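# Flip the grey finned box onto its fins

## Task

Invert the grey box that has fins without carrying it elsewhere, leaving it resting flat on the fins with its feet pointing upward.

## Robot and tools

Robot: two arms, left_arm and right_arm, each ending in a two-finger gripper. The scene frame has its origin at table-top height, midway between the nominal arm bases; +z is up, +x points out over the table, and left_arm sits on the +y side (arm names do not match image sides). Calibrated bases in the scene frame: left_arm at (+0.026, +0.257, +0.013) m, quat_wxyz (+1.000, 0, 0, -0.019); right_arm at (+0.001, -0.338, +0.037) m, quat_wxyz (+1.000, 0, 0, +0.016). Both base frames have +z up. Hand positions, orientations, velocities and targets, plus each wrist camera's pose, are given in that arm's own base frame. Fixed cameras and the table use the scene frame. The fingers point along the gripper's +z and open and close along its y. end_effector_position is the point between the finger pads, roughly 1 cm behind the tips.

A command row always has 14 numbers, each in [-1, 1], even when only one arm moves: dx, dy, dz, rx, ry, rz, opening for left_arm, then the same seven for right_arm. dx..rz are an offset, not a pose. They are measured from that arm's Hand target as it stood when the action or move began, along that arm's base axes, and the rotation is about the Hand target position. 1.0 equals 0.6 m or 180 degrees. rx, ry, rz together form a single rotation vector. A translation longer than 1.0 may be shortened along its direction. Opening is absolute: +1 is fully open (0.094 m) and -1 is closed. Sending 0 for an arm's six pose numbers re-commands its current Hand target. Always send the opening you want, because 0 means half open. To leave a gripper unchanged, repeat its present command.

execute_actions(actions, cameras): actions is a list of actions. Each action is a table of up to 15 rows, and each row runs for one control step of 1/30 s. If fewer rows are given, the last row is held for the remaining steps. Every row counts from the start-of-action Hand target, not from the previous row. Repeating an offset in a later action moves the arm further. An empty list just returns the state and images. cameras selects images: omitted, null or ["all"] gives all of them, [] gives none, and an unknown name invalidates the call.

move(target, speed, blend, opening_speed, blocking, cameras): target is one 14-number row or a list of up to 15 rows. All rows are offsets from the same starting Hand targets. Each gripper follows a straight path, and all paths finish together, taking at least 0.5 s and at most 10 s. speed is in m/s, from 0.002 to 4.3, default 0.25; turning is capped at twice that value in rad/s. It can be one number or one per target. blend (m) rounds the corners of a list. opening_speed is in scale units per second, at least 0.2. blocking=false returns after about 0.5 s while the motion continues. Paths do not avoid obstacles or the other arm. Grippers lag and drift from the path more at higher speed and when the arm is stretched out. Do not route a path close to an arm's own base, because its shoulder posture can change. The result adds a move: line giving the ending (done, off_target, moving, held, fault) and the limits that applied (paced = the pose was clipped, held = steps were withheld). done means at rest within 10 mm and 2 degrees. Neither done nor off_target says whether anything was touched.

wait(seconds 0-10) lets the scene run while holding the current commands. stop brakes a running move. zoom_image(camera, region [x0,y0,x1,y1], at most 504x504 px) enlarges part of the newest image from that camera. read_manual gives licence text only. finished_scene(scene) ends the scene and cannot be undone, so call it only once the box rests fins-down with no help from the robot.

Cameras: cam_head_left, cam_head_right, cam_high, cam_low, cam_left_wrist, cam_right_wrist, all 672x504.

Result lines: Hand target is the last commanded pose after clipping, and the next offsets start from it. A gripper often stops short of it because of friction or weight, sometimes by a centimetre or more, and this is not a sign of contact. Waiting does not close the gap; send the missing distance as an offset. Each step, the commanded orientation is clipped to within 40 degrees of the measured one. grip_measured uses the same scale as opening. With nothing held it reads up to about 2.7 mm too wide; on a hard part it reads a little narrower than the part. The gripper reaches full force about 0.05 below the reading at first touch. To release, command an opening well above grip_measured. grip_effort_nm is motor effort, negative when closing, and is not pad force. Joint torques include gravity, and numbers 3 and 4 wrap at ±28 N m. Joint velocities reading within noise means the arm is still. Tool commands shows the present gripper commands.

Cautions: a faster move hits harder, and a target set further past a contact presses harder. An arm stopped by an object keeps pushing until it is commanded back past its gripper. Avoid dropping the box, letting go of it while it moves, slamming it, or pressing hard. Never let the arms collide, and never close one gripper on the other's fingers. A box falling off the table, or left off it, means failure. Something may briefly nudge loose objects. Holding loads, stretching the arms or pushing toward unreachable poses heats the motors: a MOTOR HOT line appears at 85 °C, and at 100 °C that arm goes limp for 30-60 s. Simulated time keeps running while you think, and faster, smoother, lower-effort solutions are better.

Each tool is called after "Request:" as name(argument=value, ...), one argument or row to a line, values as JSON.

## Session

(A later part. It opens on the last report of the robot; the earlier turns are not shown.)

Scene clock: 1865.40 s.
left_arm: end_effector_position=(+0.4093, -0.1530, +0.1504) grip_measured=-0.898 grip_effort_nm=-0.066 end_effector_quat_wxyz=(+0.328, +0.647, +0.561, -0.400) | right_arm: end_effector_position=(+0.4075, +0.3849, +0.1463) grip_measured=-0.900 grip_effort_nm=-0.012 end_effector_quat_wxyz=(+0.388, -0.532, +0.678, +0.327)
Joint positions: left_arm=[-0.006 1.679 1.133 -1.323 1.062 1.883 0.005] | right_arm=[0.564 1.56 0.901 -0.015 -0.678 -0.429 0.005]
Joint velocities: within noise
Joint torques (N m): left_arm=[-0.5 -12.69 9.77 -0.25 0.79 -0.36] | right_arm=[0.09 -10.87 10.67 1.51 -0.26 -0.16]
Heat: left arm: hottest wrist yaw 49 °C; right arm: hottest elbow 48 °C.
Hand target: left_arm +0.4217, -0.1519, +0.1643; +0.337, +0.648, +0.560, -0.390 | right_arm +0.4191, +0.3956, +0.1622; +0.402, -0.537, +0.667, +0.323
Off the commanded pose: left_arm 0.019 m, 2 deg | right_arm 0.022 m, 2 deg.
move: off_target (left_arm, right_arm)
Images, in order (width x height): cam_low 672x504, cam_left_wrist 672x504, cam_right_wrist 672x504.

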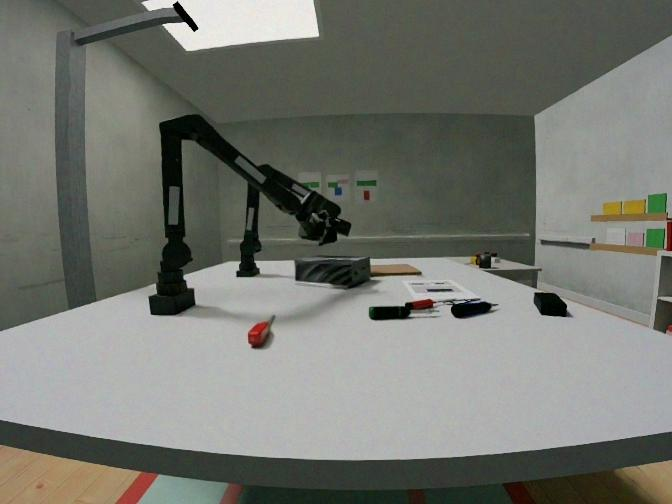

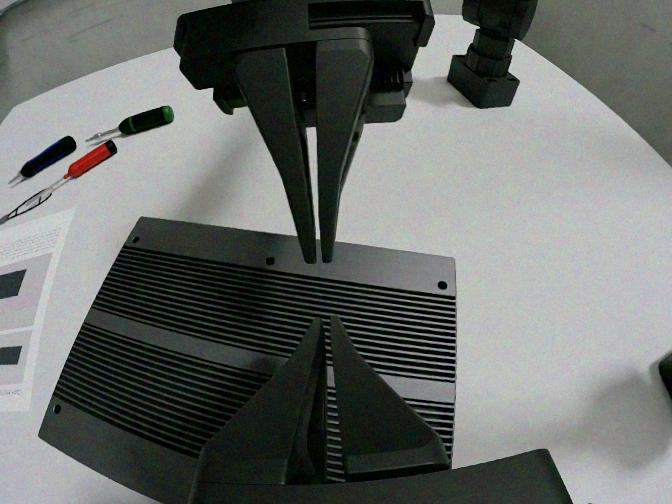

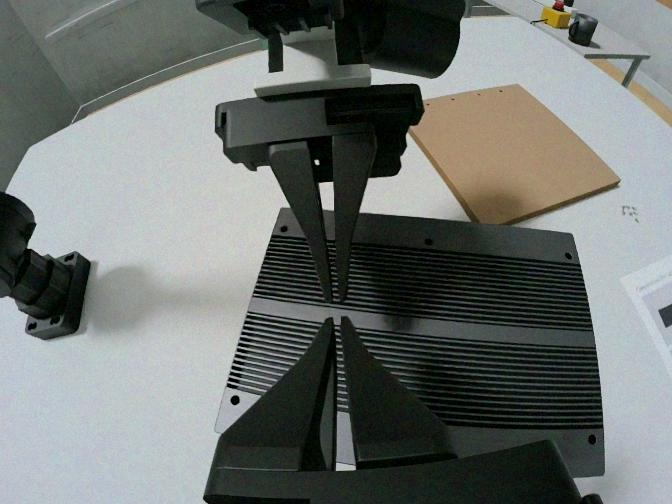

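Request:
move(
  target=[
    [0.0,0.083,0.03,0,0,0,-0.9,0,-0.1,0.03,0,0,0,-0.9],
    [-0.03,0.283,0.03,0,0,0,-0.9,-0.08,-0.3,0.03,0,0,0,-0.9],
  ],
  speed=0.2,
  cameras=["cam_head_left","cam_left_wrist","cam_right_wrist"],
)

Request:
zoom_image(
  camera="cam_head_left",
  region=[200, 190, 440, 370],
)

Scene clock: 1925.13 s.
left_arm: end_effector_position=(+0.3948, +0.0128, +0.1685) grip_measured=-0.898 grip_effort_nm=-0.066 end_effector_quat_wxyz=(+0.301, +0.596, +0.656, -0.352) | right_arm: end_effector_position=(+0.3661, +0.2203, +0.1731) grip_measured=-0.900 grip_effort_nm=-0.012 end_effector_quat_wxyz=(+0.394, -0.538, +0.669, +0.329)
Joint positions: left_arm=[0.369 1.657 1.193 -1.616 0.858 2.081 0.005] | right_arm=[0.212 1.267 0.722 -0.388 -0.94 -0.81 0.005]
Joint velocities: within noise
Joint torques (N m): left_arm=[-0.62 -12.4 9.77 -0.8 0.43 -0.06] | right_arm=[-2.26 -7.94 8.12 1.03 -0.7 -0.1]
Heat: left arm: hottest elbow 46 °C; right arm: hottest elbow 44 °C.
Hand target: left_arm +0.4037, +0.0180, +0.1823; +0.337, +0.648, +0.560, -0.390 | right_arm +0.3711, +0.2156, +0.1802; +0.402, -0.537, +0.667, +0.323
Off the commanded pose: left_arm 0.017 m, 14 deg | right_arm 0.010 m, 1 deg.
joint sent to its limit (left arm) — joint 6 (wrist roll), upper limit. The joint targets are off in orientation, not in position.
move: off_target (left_arm)
Images, in order (width x height): cam_head_left 672x504, cam_left_wrist 672x504, cam_right_wrist 672x504.

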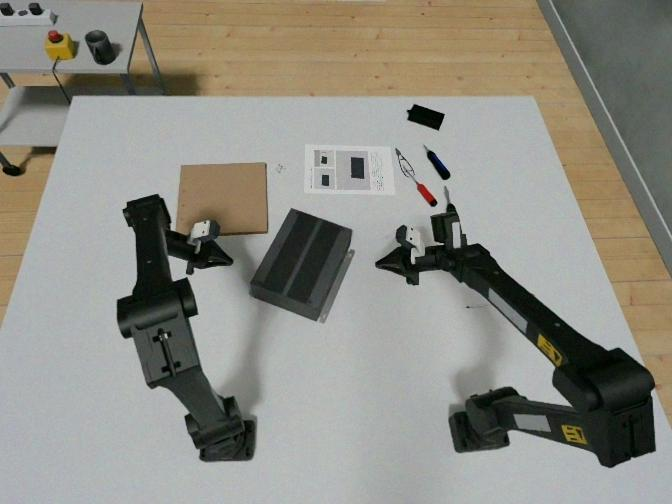

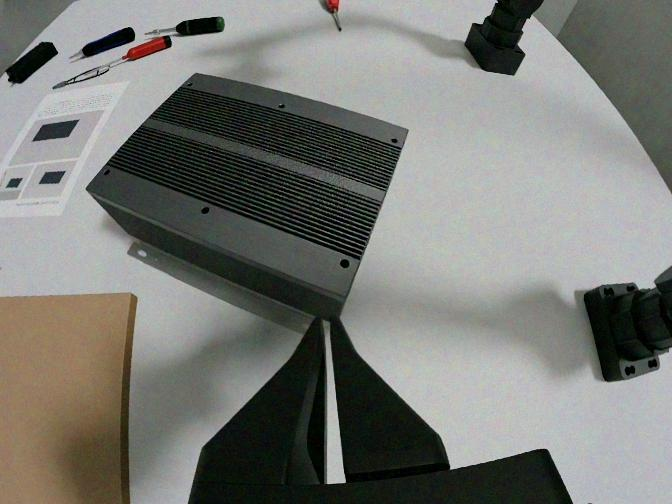

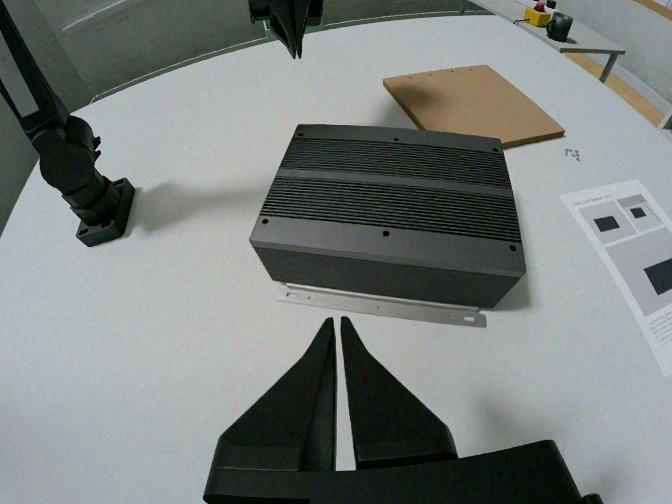

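Scaled by 2.100.

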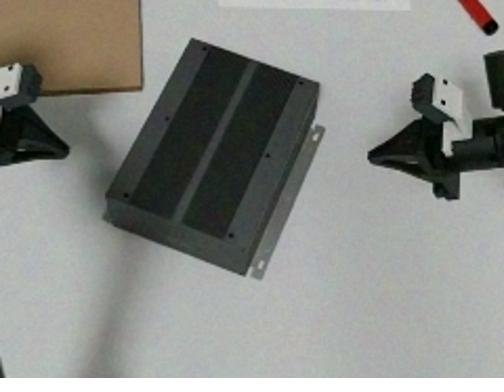

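Request:
move(
  target=[
    [0.0505,0.01,-0.1,0,0,0.1,-0.9,0,0,0,0,0,0,-0.9],
    [0.0505,-0.022,-0.229,0,0,0.1,-0.9,0,0,0,0,0,0,-0.9],
    [-0.089,-0.26,-0.229,0,0,0.1,-0.9,0,0,0,0,0,0,-0.9],
  ],
  speed=[0.15,0.1,0.06],
  cameras=["cam_head_left","cam_left_wrist","cam_right_wrist"],
)

Request:
zoom_image(
  camera="cam_head_left",
  region=[200, 190, 440, 370],
)

Scene clock: 1968.33 s.
left_arm: end_effector_position=(+0.3627, -0.1180, +0.0429) grip_measured=-0.899 grip_effort_nm=-0.042 end_effector_quat_wxyz=(+0.400, +0.544, +0.668, -0.314) | right_arm: end_effector_position=(+0.3661, +0.2204, +0.1731) grip_measured=-0.900 grip_effort_nm=-0.012 end_effector_quat_wxyz=(+0.394, -0.538, +0.669, +0.329)
Joint positions: left_arm=[0.089 1.576 0.625 -0.382 1.051 1.318 0.005] | right_arm=[0.212 1.267 0.722 -0.388 -0.94 -0.811 0.005]
Joint velocities: within noise
Joint torques (N m): left_arm=[-4.72 -9 4.14 1.01 1.38 -0.32] | right_arm=[-2.2 -7.71 8.13 1.21 -0.67 -0.13]
Heat: left arm: hottest elbow 45 °C; right arm: hottest elbow 42 °C.
Hand target: left_arm +0.3503, -0.1381, +0.0449; +0.394, +0.553, +0.655, -0.333 | right_arm +0.3711, +0.2156, +0.1802; +0.402, -0.538, +0.667, +0.323
Off the commanded pose: left_arm 0.024 m, 3 deg | right_arm 0.010 m, 1 deg.
move: off_target (left_arm)
Images, in order (width x height): cam_head_left 672x504, cam_left_wrist 672x504, cam_right_wrist 672x504.

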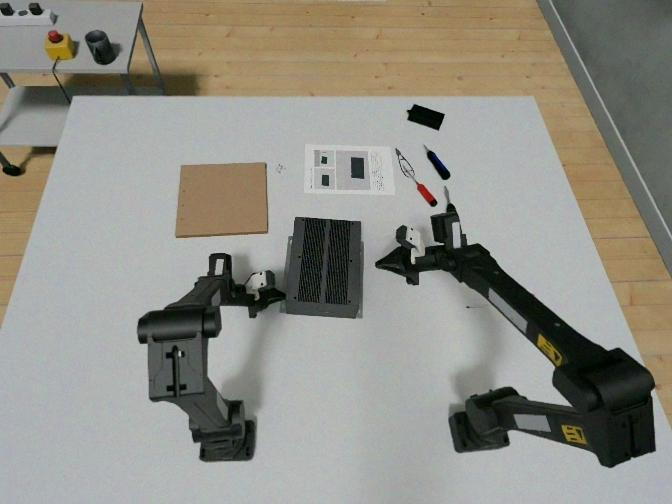

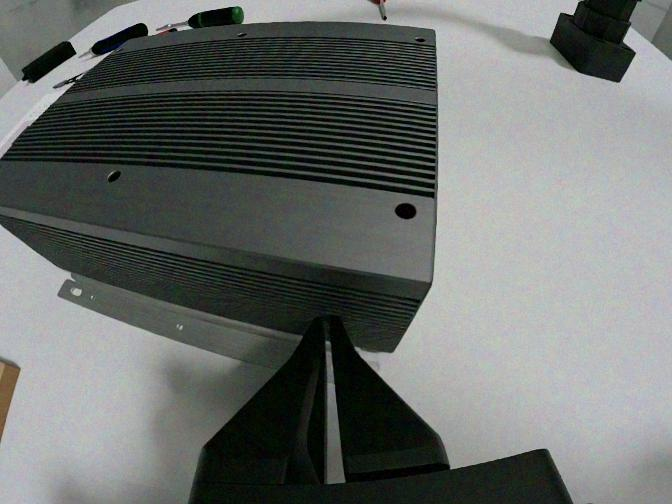

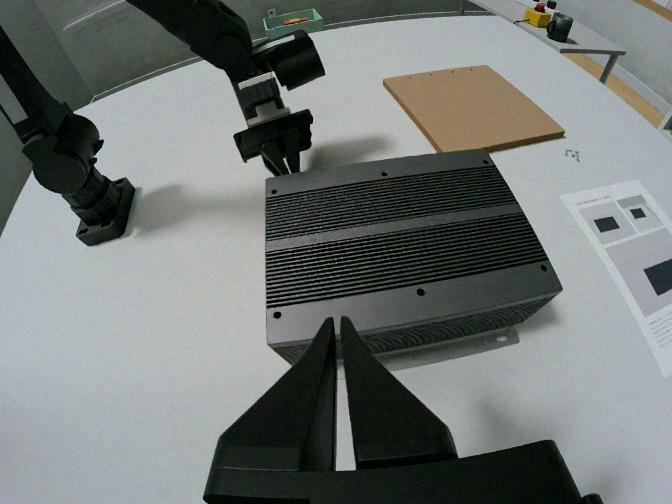

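Scaled by 2.100.

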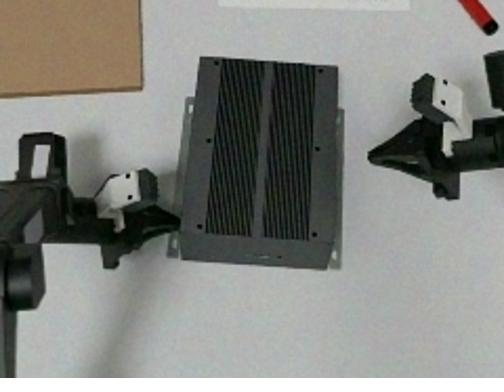

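Request:
move(
  target=[0,0,0,0,0,0,-0.9,-0.046,-0.005,-0.27,0,0,0,-0.9],
  speed=0.12,
  cameras=["cam_right_wrist","cam_low"],
)

Scene clock: 1997.23 s.
left_arm: end_effector_position=(+0.3627, -0.1180, +0.0430) grip_measured=-0.899 grip_effort_nm=-0.042 end_effector_quat_wxyz=(+0.400, +0.544, +0.668, -0.314) | right_arm: end_effector_position=(+0.3405, +0.2148, +0.0198) grip_measured=-0.900 grip_effort_nm=-0.007 end_effector_quat_wxyz=(+0.399, -0.541, +0.665, +0.325)
Joint positions: left_arm=[0.089 1.576 0.624 -0.382 1.051 1.317 0.005] | right_arm=[0.212 1.623 0.492 0.209 -0.94 -0.815 0.005]
Joint velocities: within noise
Joint torques (N m): left_arm=[-4.89 -9.11 4.12 1.02 1.38 -0.32] | right_arm=[-0.79 -7.3 3.92 2 -0.5 0.02]
Heat: left arm: hottest elbow 42 °C; right arm: hottest elbow 42 °C.
Hand target: left_arm +0.3503, -0.1381, +0.0449; +0.394, +0.553, +0.655, -0.333 | right_arm +0.3434, +0.2126, +0.0181; +0.402, -0.537, +0.667, +0.323
Off the commanded pose: left_arm 0.024 m, 3 deg | right_arm 0.004 m, 1 deg.
move: off_target (left_arm)
Images, in order (width x height): cam_low 672x504, cam_right_wrist 672x504.

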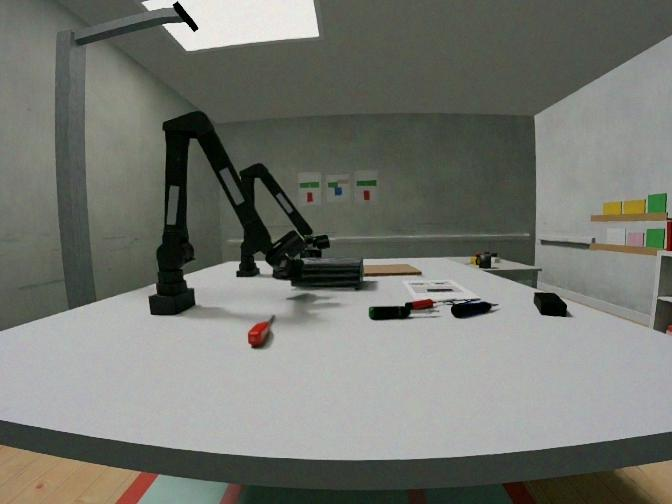

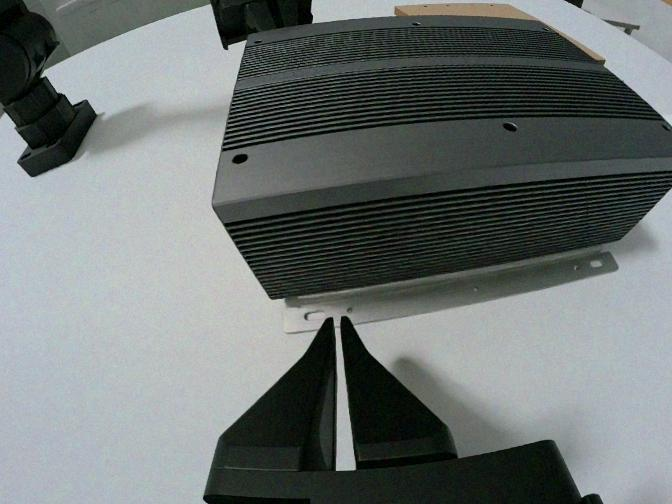

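Request:
move(
  target=[0.0155,-0.067,0.033,0,0,0,-0.9,0.02,0.165,0.033,0,0,0,-0.9],
  speed=0.05,
  cameras=["cam_right_wrist"],
)

Request:
move(
  target=[0.01,-0.02,0.055,0,0,0,-0.9,0.01,0.02,0.055,0,0,0,-0.9],
  speed=0.03,
  cameras=["cam_low","cam_left_wrist","cam_right_wrist"],
)

Request:
zoom_image(
  camera="cam_low",
  region=[260, 220, 400, 310],
)

Scene clock: 2007.17 s.
left_arm: end_effector_position=(+0.3699, -0.1200, +0.0452) grip_measured=-0.899 grip_effort_nm=-0.037 end_effector_quat_wxyz=(+0.387, +0.511, +0.708, -0.297) | right_arm: end_effector_position=(+0.3456, +0.2503, +0.0196) grip_measured=-0.900 grip_effort_nm=-0.007 end_effector_quat_wxyz=(+0.380, -0.493, +0.718, +0.311)
Joint positions: left_arm=[0.063 1.533 0.6 -0.284 0.979 1.123 0.005] | right_arm=[0.346 1.614 0.492 0.322 -0.763 -0.534 0.005]
Joint velocities: within noise
Joint torques (N m): left_arm=[-11.75 -9.64 5.98 1.99 3.04 -0.36] | right_arm=[9.64 -6.18 9.62 3.62 -0.42 0.11]
Heat: left arm: hottest elbow 41 °C; right arm: hottest elbow 41 °C.
Hand target: left_arm +0.3596, -0.1782, +0.0646; +0.394, +0.553, +0.655, -0.333 | right_arm +0.3554, +0.3115, +0.0379; +0.402, -0.537, +0.667, +0.323
Off the commanded pose: left_arm 0.062 m, 9 deg | right_arm 0.065 m, 8 deg.
move: off_target (left_arm, right_arm)
Images, in order (width x height): cam_right_wrist 672x504.

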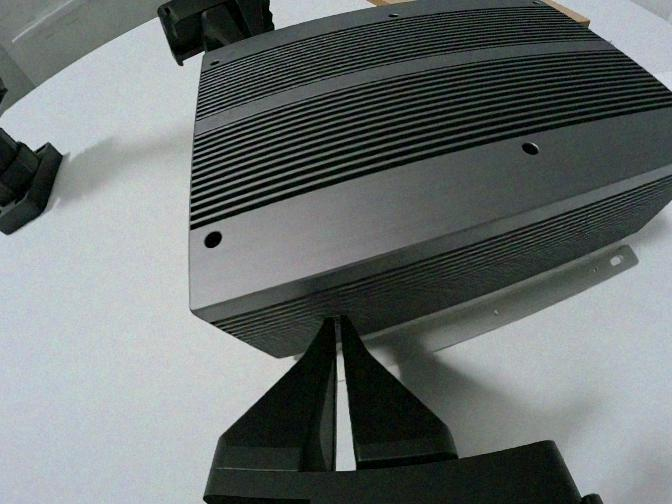

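Scene clock: 2009.07 s.
left_arm: end_effector_position=(+0.3684, -0.1211, +0.0470) grip_measured=-0.900 grip_effort_nm=0.002 end_effector_quat_wxyz=(+0.367, +0.502, +0.729, -0.286) | right_arm: end_effector_position=(+0.3445, +0.2499, +0.0207) grip_measured=-0.900 grip_effort_nm=0.002 end_effector_quat_wxyz=(+0.358, -0.485, +0.742, +0.294)
Joint positions: left_arm=[0.044 1.5 0.6 -0.312 0.921 1.071 0.005] | right_arm=[0.365 1.573 0.503 0.228 -0.7 -0.516 0.005]
Joint velocities: within noise
Joint torques (N m): left_arm=[-12.45 -12.63 8.92 0.51 4.91 -0.34] | right_arm=[8.7 -10.58 11.78 2.67 -2.58 0.07]
Heat: left arm: hottest elbow 41 °C; right arm: hottest elbow 41 °C.
Hand target: left_arm +0.3655, -0.1902, +0.0976; +0.394, +0.553, +0.655, -0.333 | right_arm +0.3614, +0.3236, +0.0710; +0.402, -0.537, +0.667, +0.323
Off the commanded pose: left_arm 0.086 m, 12 deg | right_arm 0.091 m, 12 deg.
move: off_target (left_arm, right_arm)
Images, in order (width x height): cam_low 672x504, cam_left_wrist 672x504, cam_right_wrist 672x504.

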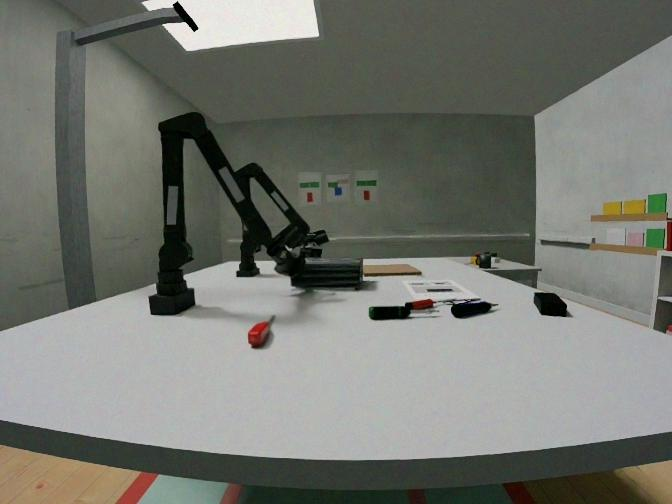

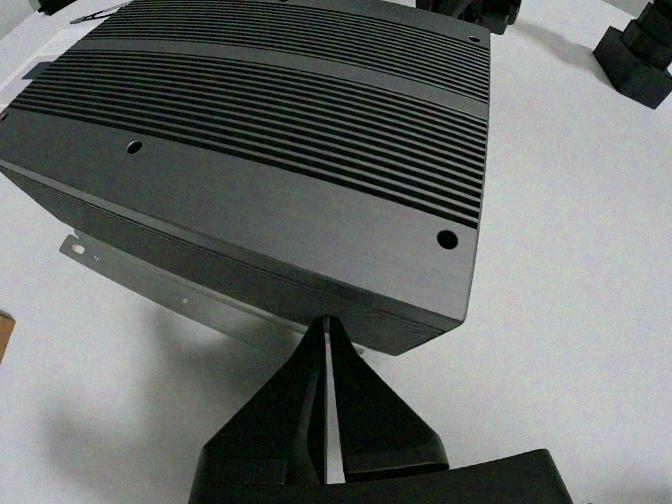

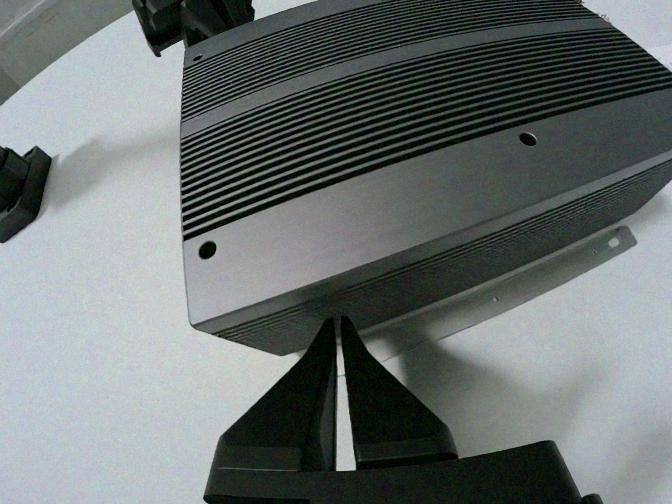

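Scaled by 3.600.

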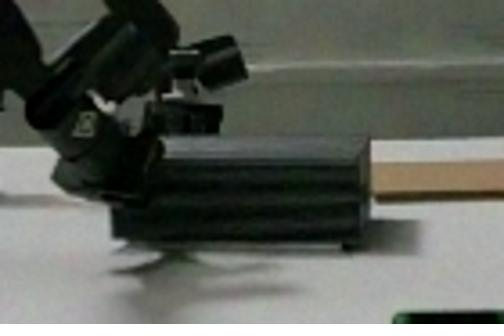

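Request:
move(
  target=[0.025,-0.01,0.05,0,0,0,-0.9,0.028,0.006,0.05,0,0,0,-0.9],
  speed=0.03,
  cameras=["cam_low","cam_right_wrist"],
)

Request:
zoom_image(
  camera="cam_low",
  region=[260, 220, 400, 310],
)

Scene clock: 2016.87 s.
left_arm: end_effector_position=(+0.3630, -0.1240, +0.0564) grip_measured=-0.900 grip_effort_nm=0.002 end_effector_quat_wxyz=(+0.342, +0.493, +0.741, -0.300) | right_arm: end_effector_position=(+0.3427, +0.2477, +0.0297) grip_measured=-0.900 grip_effort_nm=0.017 end_effector_quat_wxyz=(+0.329, -0.479, +0.758, +0.296)
Joint positions: left_arm=[0.033 1.471 0.623 -0.416 0.909 1.057 0.005] | right_arm=[0.365 1.523 0.534 0.08 -0.689 -0.516 0.005]
Joint velocities: within noise
Joint torques (N m): left_arm=[-12.92 -13.39 12.18 0.81 5.36 -0.34] | right_arm=[7.36 -11.16 14.37 3.21 -3.54 -0.12]
Heat: left arm: hottest wrist yaw 53 °C; right arm: hottest elbow 43 °C.
Hand target: left_arm +0.3806, -0.1962, +0.1277; +0.394, +0.553, +0.655, -0.333 | right_arm +0.3782, +0.3272, +0.1010; +0.402, -0.537, +0.667, +0.323
Off the commanded pose: left_arm 0.103 m, 14 deg | right_arm 0.113 m, 15 deg.
move: off_target (left_arm, right_arm)
Images, in order (width x height): cam_low 672x504, cam_right_wrist 672x504.

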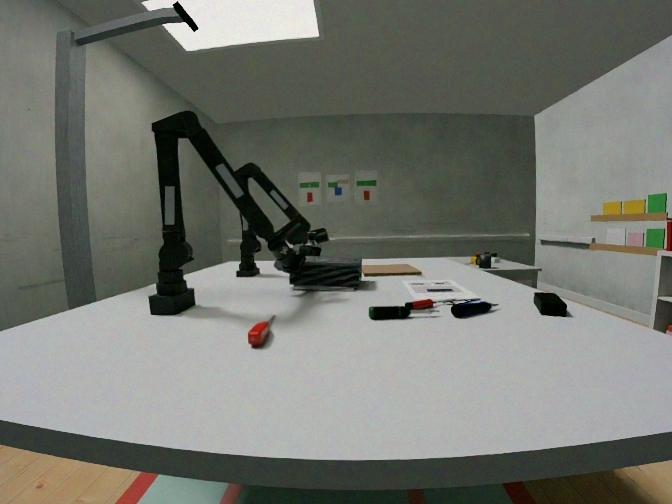

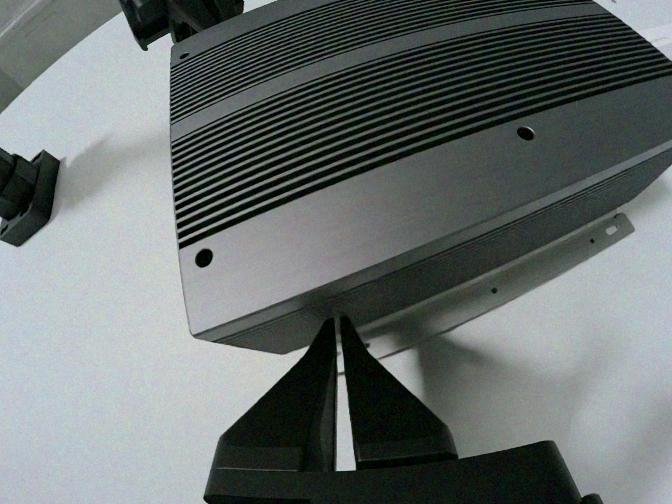

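Scaled by 3.600.

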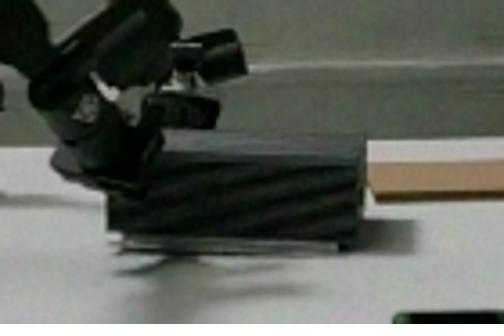

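Request:
move(
  target=[
    [0.021,-0.001,0.044,0,0,0,-0.9,0.023,-0.0026,0.044,0,0,0,-0.9],
    [0.0625,-0.0034,0.0875,0,0,0,-0.9,0.0645,-0.0077,0.0875,0,0,0,-0.9],
    [0.104,-0.0057,0.122,0,0,0,-0.9,0.106,-0.0128,0.122,0,0,0,-0.9],
    [0.179,-0.0094,0.145,0,0,0,-0.9,0.18,-0.022,0.145,0,0,0,-0.9],
    [0.247,-0.0127,0.16,0,0,0,-0.9,0.248,-0.03,0.16,0,0,0,-0.9],
    [0.322,-0.0167,0.167,0,0,0,-0.9,0.3225,-0.039,0.167,0,0,0,-0.9],
    [0.364,-0.019,0.165,0,0,0,-0.9,0.364,-0.044,0.165,0,0,0,-0.9],
    [0.387,-0.02,0.153,0,0,0,-0.9,0.387,-0.047,0.153,0,0,0,-0.9],
    [0.39,0.038,0.153,0,0,0,-0.9,0.38,-0.105,0.153,0,0,0,-0.9],
  ],
  speed=0.04,
  blend=0.005,
  cameras=["cam_high","cam_low","cam_left_wrist","cam_right_wrist"],
)

Request:
zoom_image(
  camera="cam_low",
  region=[260, 200, 430, 310],
)

Scene clock: 2085.83 s.
left_arm: end_effector_position=(+0.3527, -0.1168, +0.0158) grip_measured=-0.892 grip_effort_nm=0.017 end_effector_quat_wxyz=(+0.541, +0.467, +0.537, -0.448) | right_arm: end_effector_position=(+0.4496, +0.3097, +0.1650) grip_measured=-0.900 grip_effort_nm=0.007 end_effector_quat_wxyz=(+0.383, -0.530, +0.680, +0.330)
Joint positions: left_arm=[0.163 1.943 0.657 -0.299 1.558 1.609 0.005] | right_arm=[0.37 1.543 0.965 -0.226 -0.826 -0.603 0.005]
Joint velocities: within noise
Joint torques (N m): left_arm=[-0.73 0.85 0.31 0.36 0.05 -0.19] | right_arm=[-0.62 -10.58 10.41 1.91 -0.42 -0.11]
Heat: left arm: hottest wrist yaw 53 °C; right arm: hottest elbow 53 °C.
Hand target: left_arm +0.3527, -0.1168, +0.0155; +0.541, +0.467, +0.537, -0.448 (not the last commanded pose) | right_arm +0.4629, +0.3170, +0.1807; +0.402, -0.538, +0.667, +0.323 (not the last commanded pose)
Tool commands: left_gripper/opening=-0.891848 right_gripper/opening=-0.9
Off the commanded pose: left_arm 0.337 m, 27 deg | right_arm 0.165 m, 3 deg.
OVER-TEMPERATURE FAULT: MOTORS OFF. Joint 5 (wrist yaw) of the left arm reached 100 °C. The left arm is limp: it may fall or be pushed, and its gripper may let go. In this call the stop used 74 of the actions that the scene allows. That arm's remaining commands of this call were not run. The stop still runs: until a result tells its end, the left arm, its gripper or tool too, takes no command.
move: fault (left_arm), off_target (right_arm; braked at the fault stop of left_arm); path passed 3 of 9 targets
Images, in order (width x height): cam_high 672x504, cam_low 672x504, cam_left_wrist 672x504, cam_right_wrist 672x504.

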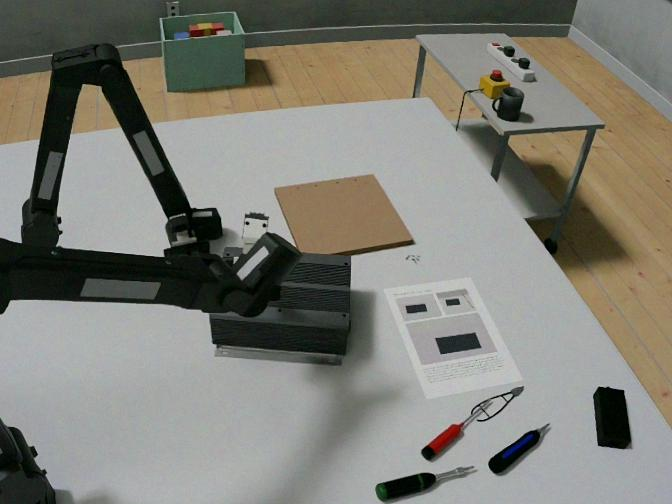

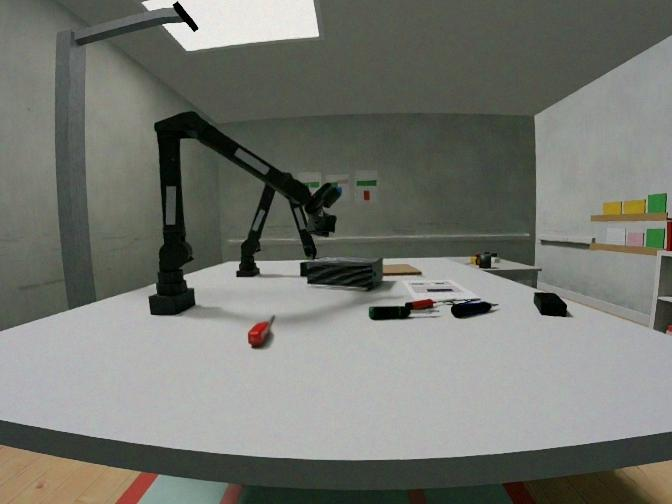

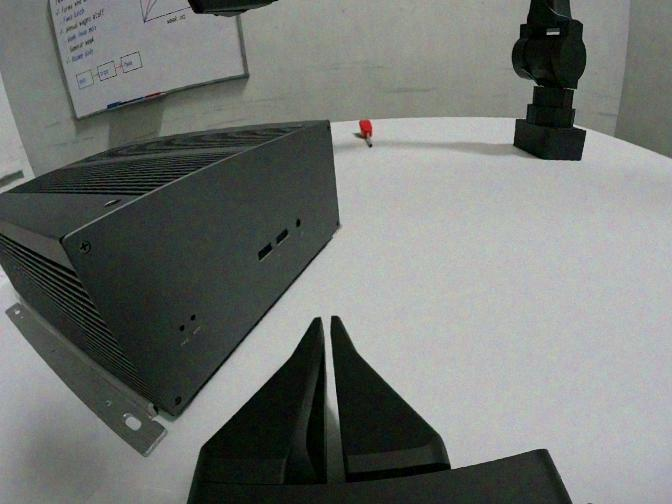

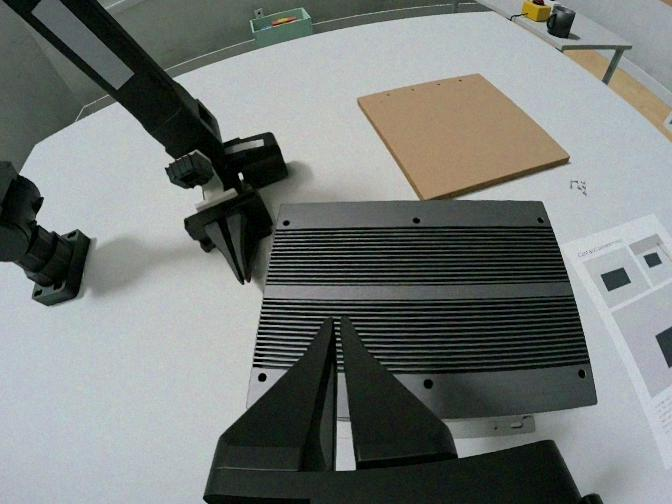

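Scaled by 2.965.

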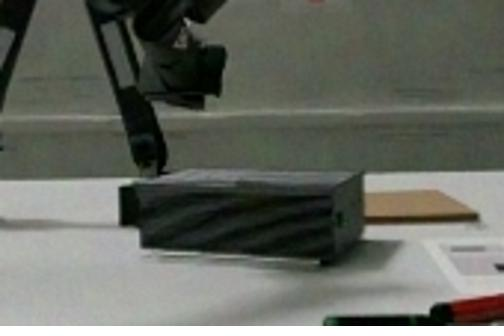

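Request:
wait(
  seconds=10,
  cameras=[],
)

Request:
move(
  target=[0,0,0,0,0,0,-0.9,-0.1,-0.15,0.03,0,0,0,-0.9],
  speed=0.2,
  cameras=["cam_head_left","cam_right_wrist"],
)

Request:
zoom_image(
  camera="cam_head_left",
  region=[200, 190, 440, 370],
)

Scene clock: 2101.73 s.
left_arm: end_effector_position=(+0.3542, -0.1165, +0.0186) grip_measured=-0.892 grip_effort_nm=0.017 end_effector_quat_wxyz=(+0.543, +0.470, +0.534, -0.446) | right_arm: end_effector_position=(+0.4496, +0.3097, +0.1650) grip_measured=-0.900 grip_effort_nm=0.007 end_effector_quat_wxyz=(+0.383, -0.530, +0.680, +0.330)
Joint positions: left_arm=[0.163 1.935 0.659 -0.299 1.558 1.609 0.005] | right_arm=[0.37 1.543 0.965 -0.226 -0.826 -0.603 0.005]
Joint velocities: left_arm=[-0.005 -0.151 -0.007 -0.017 -0.051 -0.037 -0.001] | right_arm=[within noise]
Joint torques (N m): left_arm=[-0.85 -8.88 2.69 0.54 0.74 -0.21] | right_arm=[-0.73 -11.16 10.14 1.91 -0.4 -0.1]
Heat: left arm: hottest wrist yaw 48 °C; right arm: hottest elbow 52 °C.
Hand target: left_arm +0.3526, -0.1168, +0.0155; +0.540, +0.467, +0.537, -0.448 (not the last commanded pose) | right_arm +0.4629, +0.3170, +0.1807; +0.402, -0.538, +0.667, +0.323 (not the last commanded pose)
Tool commands: left_gripper/opening=-0.891848 right_gripper/opening=-0.9
Off the commanded pose: left_arm 0.334 m, 27 deg | right_arm 0.165 m, 3 deg.
OVER-TEMPERATURE FAULT: MOTORS OFF. As an earlier result told, joint 5 (wrist yaw) of the left arm reached 100 °C; the stop lasted 54 seconds. In this call the stop used none of the actions that the scene allows. The left arm's motors are on again: the left arm and its gripper hold where the fault left them. Its gripper does not squeeze until you command it. The left arm accepts commands again.
wait: 0.00 of 10 s (a fault stop came first)
No camera images: "cameras" was empty.

not run: an earlier result of this reply reported a stop or a fault. Calls in your next reply go to the robot.

This scene's latest camera images include none from cam_head_left. They are from: cam_high, cam_low, cam_left_wrist, cam_right_wrist. cam_head_left's image comes with the result of a call that names it in "cameras".

Request:
move(
  target=[
    [0,0.05,0.15,0,0,0,-0.9,-0.05,-0.169,0,0,0,0,-0.9],
    [0.05,0.1,0.27,0,0,0,-0.9,-0.153,-0.169,0,0,0,0,-0.9],
  ],
  speed=0.2,
  cameras=["cam_head_left","cam_left_wrist","cam_right_wrist"],
)

Request:
zoom_image(
  camera="cam_head_left",
  region=[200, 190, 440, 370],
)

Request:
zoom_image(
  camera="cam_right_wrist",
  region=[200, 100, 640, 400],
)

Scene clock: 2109.83 s.
left_arm: end_effector_position=(+0.3711, -0.0644, +0.1679) grip_measured=-0.897 grip_effort_nm=-0.115 end_effector_quat_wxyz=(+0.564, +0.417, +0.577, -0.420) | right_arm: end_effector_position=(+0.3750, +0.2107, +0.1777) grip_measured=-0.900 grip_effort_nm=0.007 end_effector_quat_wxyz=(+0.403, -0.532, +0.671, +0.323)
Joint positions: left_arm=[0.303 1.487 0.702 -0.695 1.558 1.465 0.005] | right_arm=[0.183 1.269 0.733 -0.391 -0.947 -0.82 0.005]
Joint velocities: within noise
Joint torques (N m): left_arm=[-0.03 -8 8.96 0.21 0.72 -0.06] | right_arm=[0.5 -8.23 7.41 1.2 -0.42 -0.05]
Heat: left arm: hottest wrist yaw 47 °C; right arm: hottest elbow 52 °C.
Hand target: left_arm +0.3827, -0.0568, +0.1776; +0.541, +0.467, +0.537, -0.448 | right_arm +0.3711, +0.2155, +0.1806; +0.402, -0.537, +0.667, +0.323
Off the commanded pose: left_arm 0.017 m, 8 deg | right_arm 0.007 m, 1 deg.
joint read past its limit (left arm) — joint 5 (wrist yaw), upper limit.
joint sent to its limit (left arm) — joint 5 (wrist yaw), upper limit. The joint targets are off in orientation, not in position.
move: off_target (left_arm)
Images, in order (width x height): cam_head_left 672x504, cam_left_wrist 672x504, cam_right_wrist 672x504.

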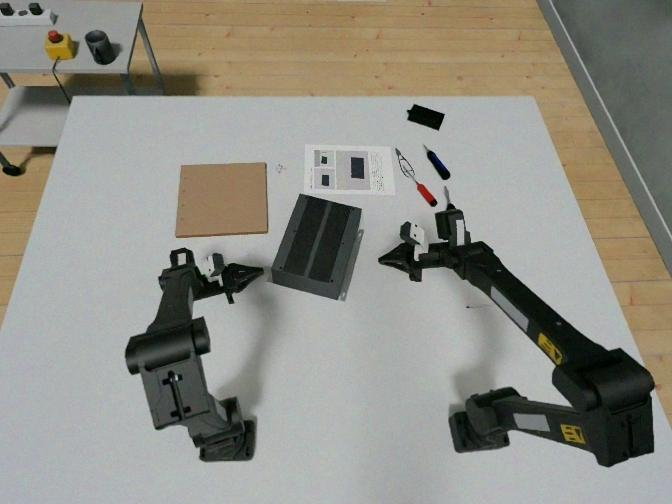

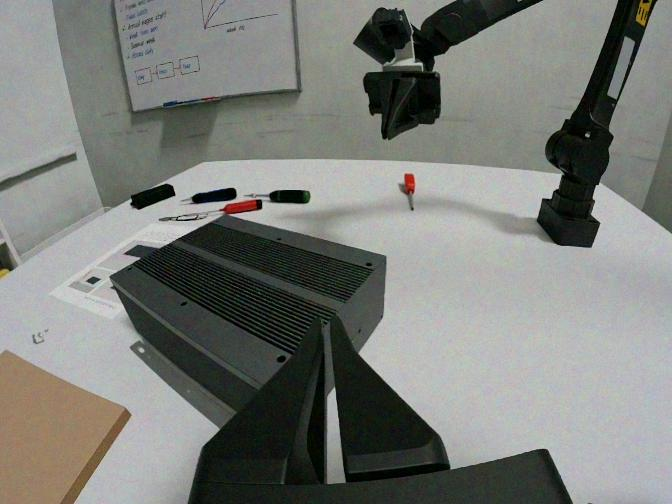

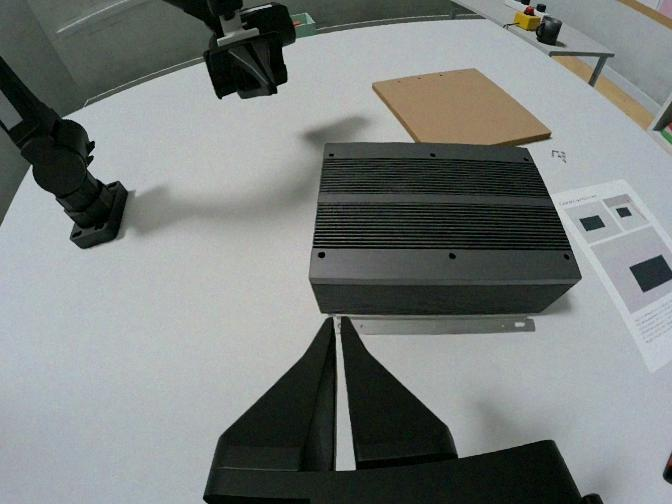

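Scaled by 2.100.

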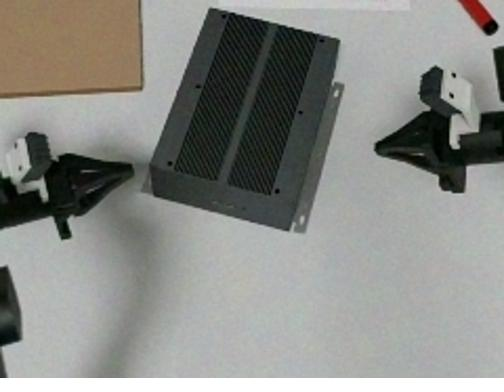

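Scaled by 1.145 from the camera's 672x504 image, which has a finer 960x720 frame.

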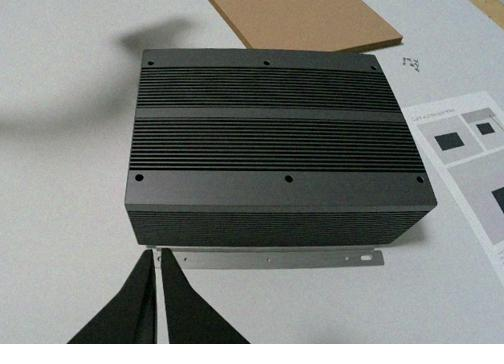

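Request:
move(
  target=[
    [0.279,0.061,0.037,0.1477,0.0325,0.0033,-0.9,0,0,0,0,0,0,-0.9],
    [0.587,-0.039,-0.046,0.1477,0.0325,0.0033,-0.9,0,0,0,0,0,0,-0.9],
    [0.587,-0.055,-0.204,0.1477,0.0325,0.0033,-0.9,0,0,0,0,0,0,-0.9],
    [0.587,-0.222,-0.213,0.1477,0.0325,0.0033,-0.9,0,0,0,0,0,0,-0.9],
  ],
  speed=0.15,
  cameras=["cam_head_left","cam_left_wrist"],
)

Request:
zoom_image(
  camera="cam_head_left",
  region=[200, 150, 440, 330],
)

Scene clock: 2157.60 s.
left_arm: end_effector_position=(+0.7337, -0.1942, +0.0577) grip_measured=-0.897 grip_effort_nm=-0.115 end_effector_quat_wxyz=(+0.395, +0.559, +0.648, -0.333) | right_arm: end_effector_position=(+0.3750, +0.2107, +0.1777) grip_measured=-0.900 grip_effort_nm=0.017 end_effector_quat_wxyz=(+0.403, -0.532, +0.671, +0.323)
Joint positions: left_arm=[-0.061 2.331 1.923 -0.769 1.042 1.135 0.005] | right_arm=[0.183 1.269 0.733 -0.391 -0.947 -0.82 0.005]
Joint velocities: within noise
Joint torques (N m): left_arm=[-0.32 -22.18 7.94 1.85 0.54 -0.32] | right_arm=[0.03 -8.23 7.53 1.1 -0.44 -0.01]
Heat: left arm: hottest elbow 44 °C; right arm: hottest elbow 44 °C.
Hand target: left_arm +0.7348, -0.1899, +0.0496; +0.393, +0.553, +0.655, -0.333 | right_arm +0.3711, +0.2155, +0.1806; +0.402, -0.537, +0.667, +0.324
Off the commanded pose: left_arm 0.009 m, 1 deg | right_arm 0.007 m, 1 deg.
move: done
Images, in order (width x height): cam_head_left 672x504, cam_left_wrist 672x504.

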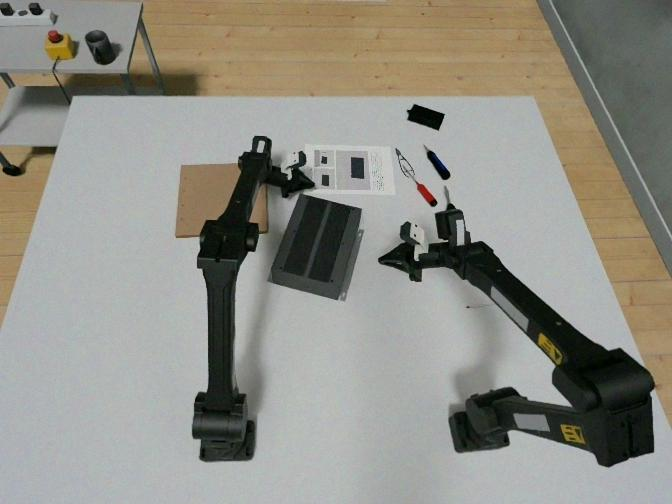

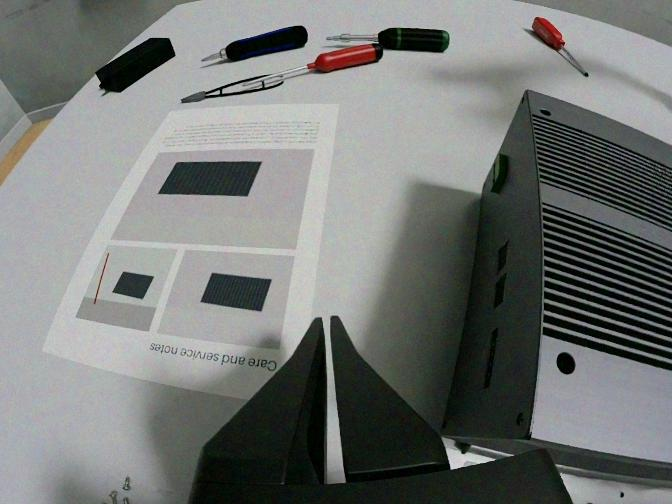

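Scaled by 2.100.

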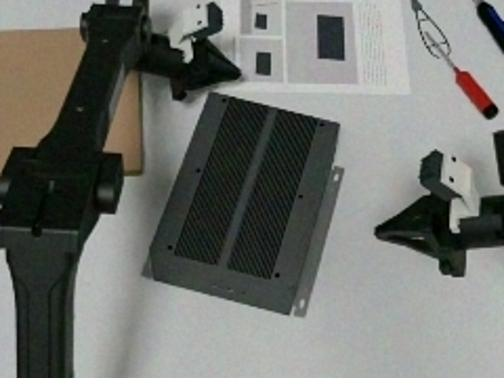

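Request:
move(
  target=[-0.25,0,-0.01,0,0,0,-0.9,0,0,0,0,0,0,-0.9],
  speed=0.06,
  cameras=["cam_head_left","cam_right_wrist"],
)

Request:
zoom_image(
  camera="cam_head_left",
  region=[200, 150, 440, 330],
)

Scene clock: 2166.27 s.
left_arm: end_effector_position=(+0.6174, -0.1342, +0.0618) grip_measured=-0.900 grip_effort_nm=0.027 end_effector_quat_wxyz=(+0.424, +0.538, +0.669, -0.288) | right_arm: end_effector_position=(+0.3750, +0.2107, +0.1777) grip_measured=-0.900 grip_effort_nm=0.007 end_effector_quat_wxyz=(+0.403, -0.532, +0.671, +0.323)
Joint positions: left_arm=[0.019 1.999 1.328 -0.43 1.01 1.111 0.005] | right_arm=[0.183 1.269 0.733 -0.391 -0.947 -0.82 0.005]
Joint velocities: within noise
Joint torques (N m): left_arm=[-8 -16.32 4.3 0.57 1.51 -0.25] | right_arm=[0.38 -7.47 7.35 1.09 -0.43 -0.05]
Heat: left arm: hottest elbow 43 °C; right arm: hottest elbow 43 °C.
Hand target: left_arm +0.5848, -0.1899, +0.0436; +0.393, +0.553, +0.655, -0.333 | right_arm +0.3711, +0.2155, +0.1806; +0.402, -0.537, +0.667, +0.324
Off the commanded pose: left_arm 0.067 m, 7 deg | right_arm 0.007 m, 1 deg.
move: off_target (left_arm)
Images, in order (width x height): cam_head_left 672x504, cam_right_wrist 672x504.

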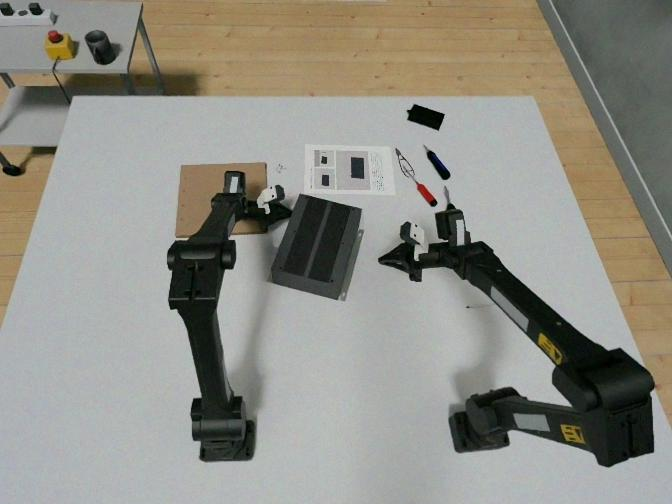

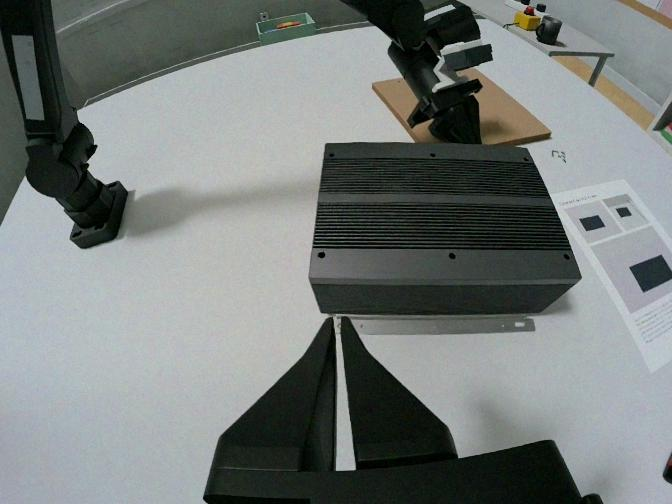

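Scaled by 2.100.

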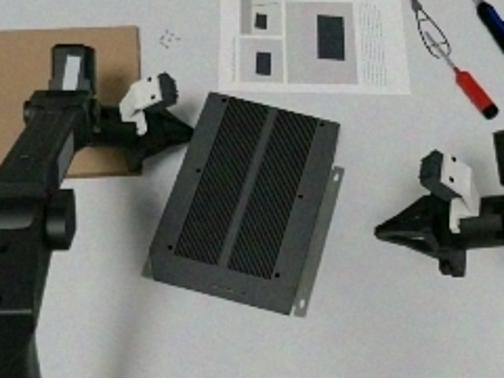

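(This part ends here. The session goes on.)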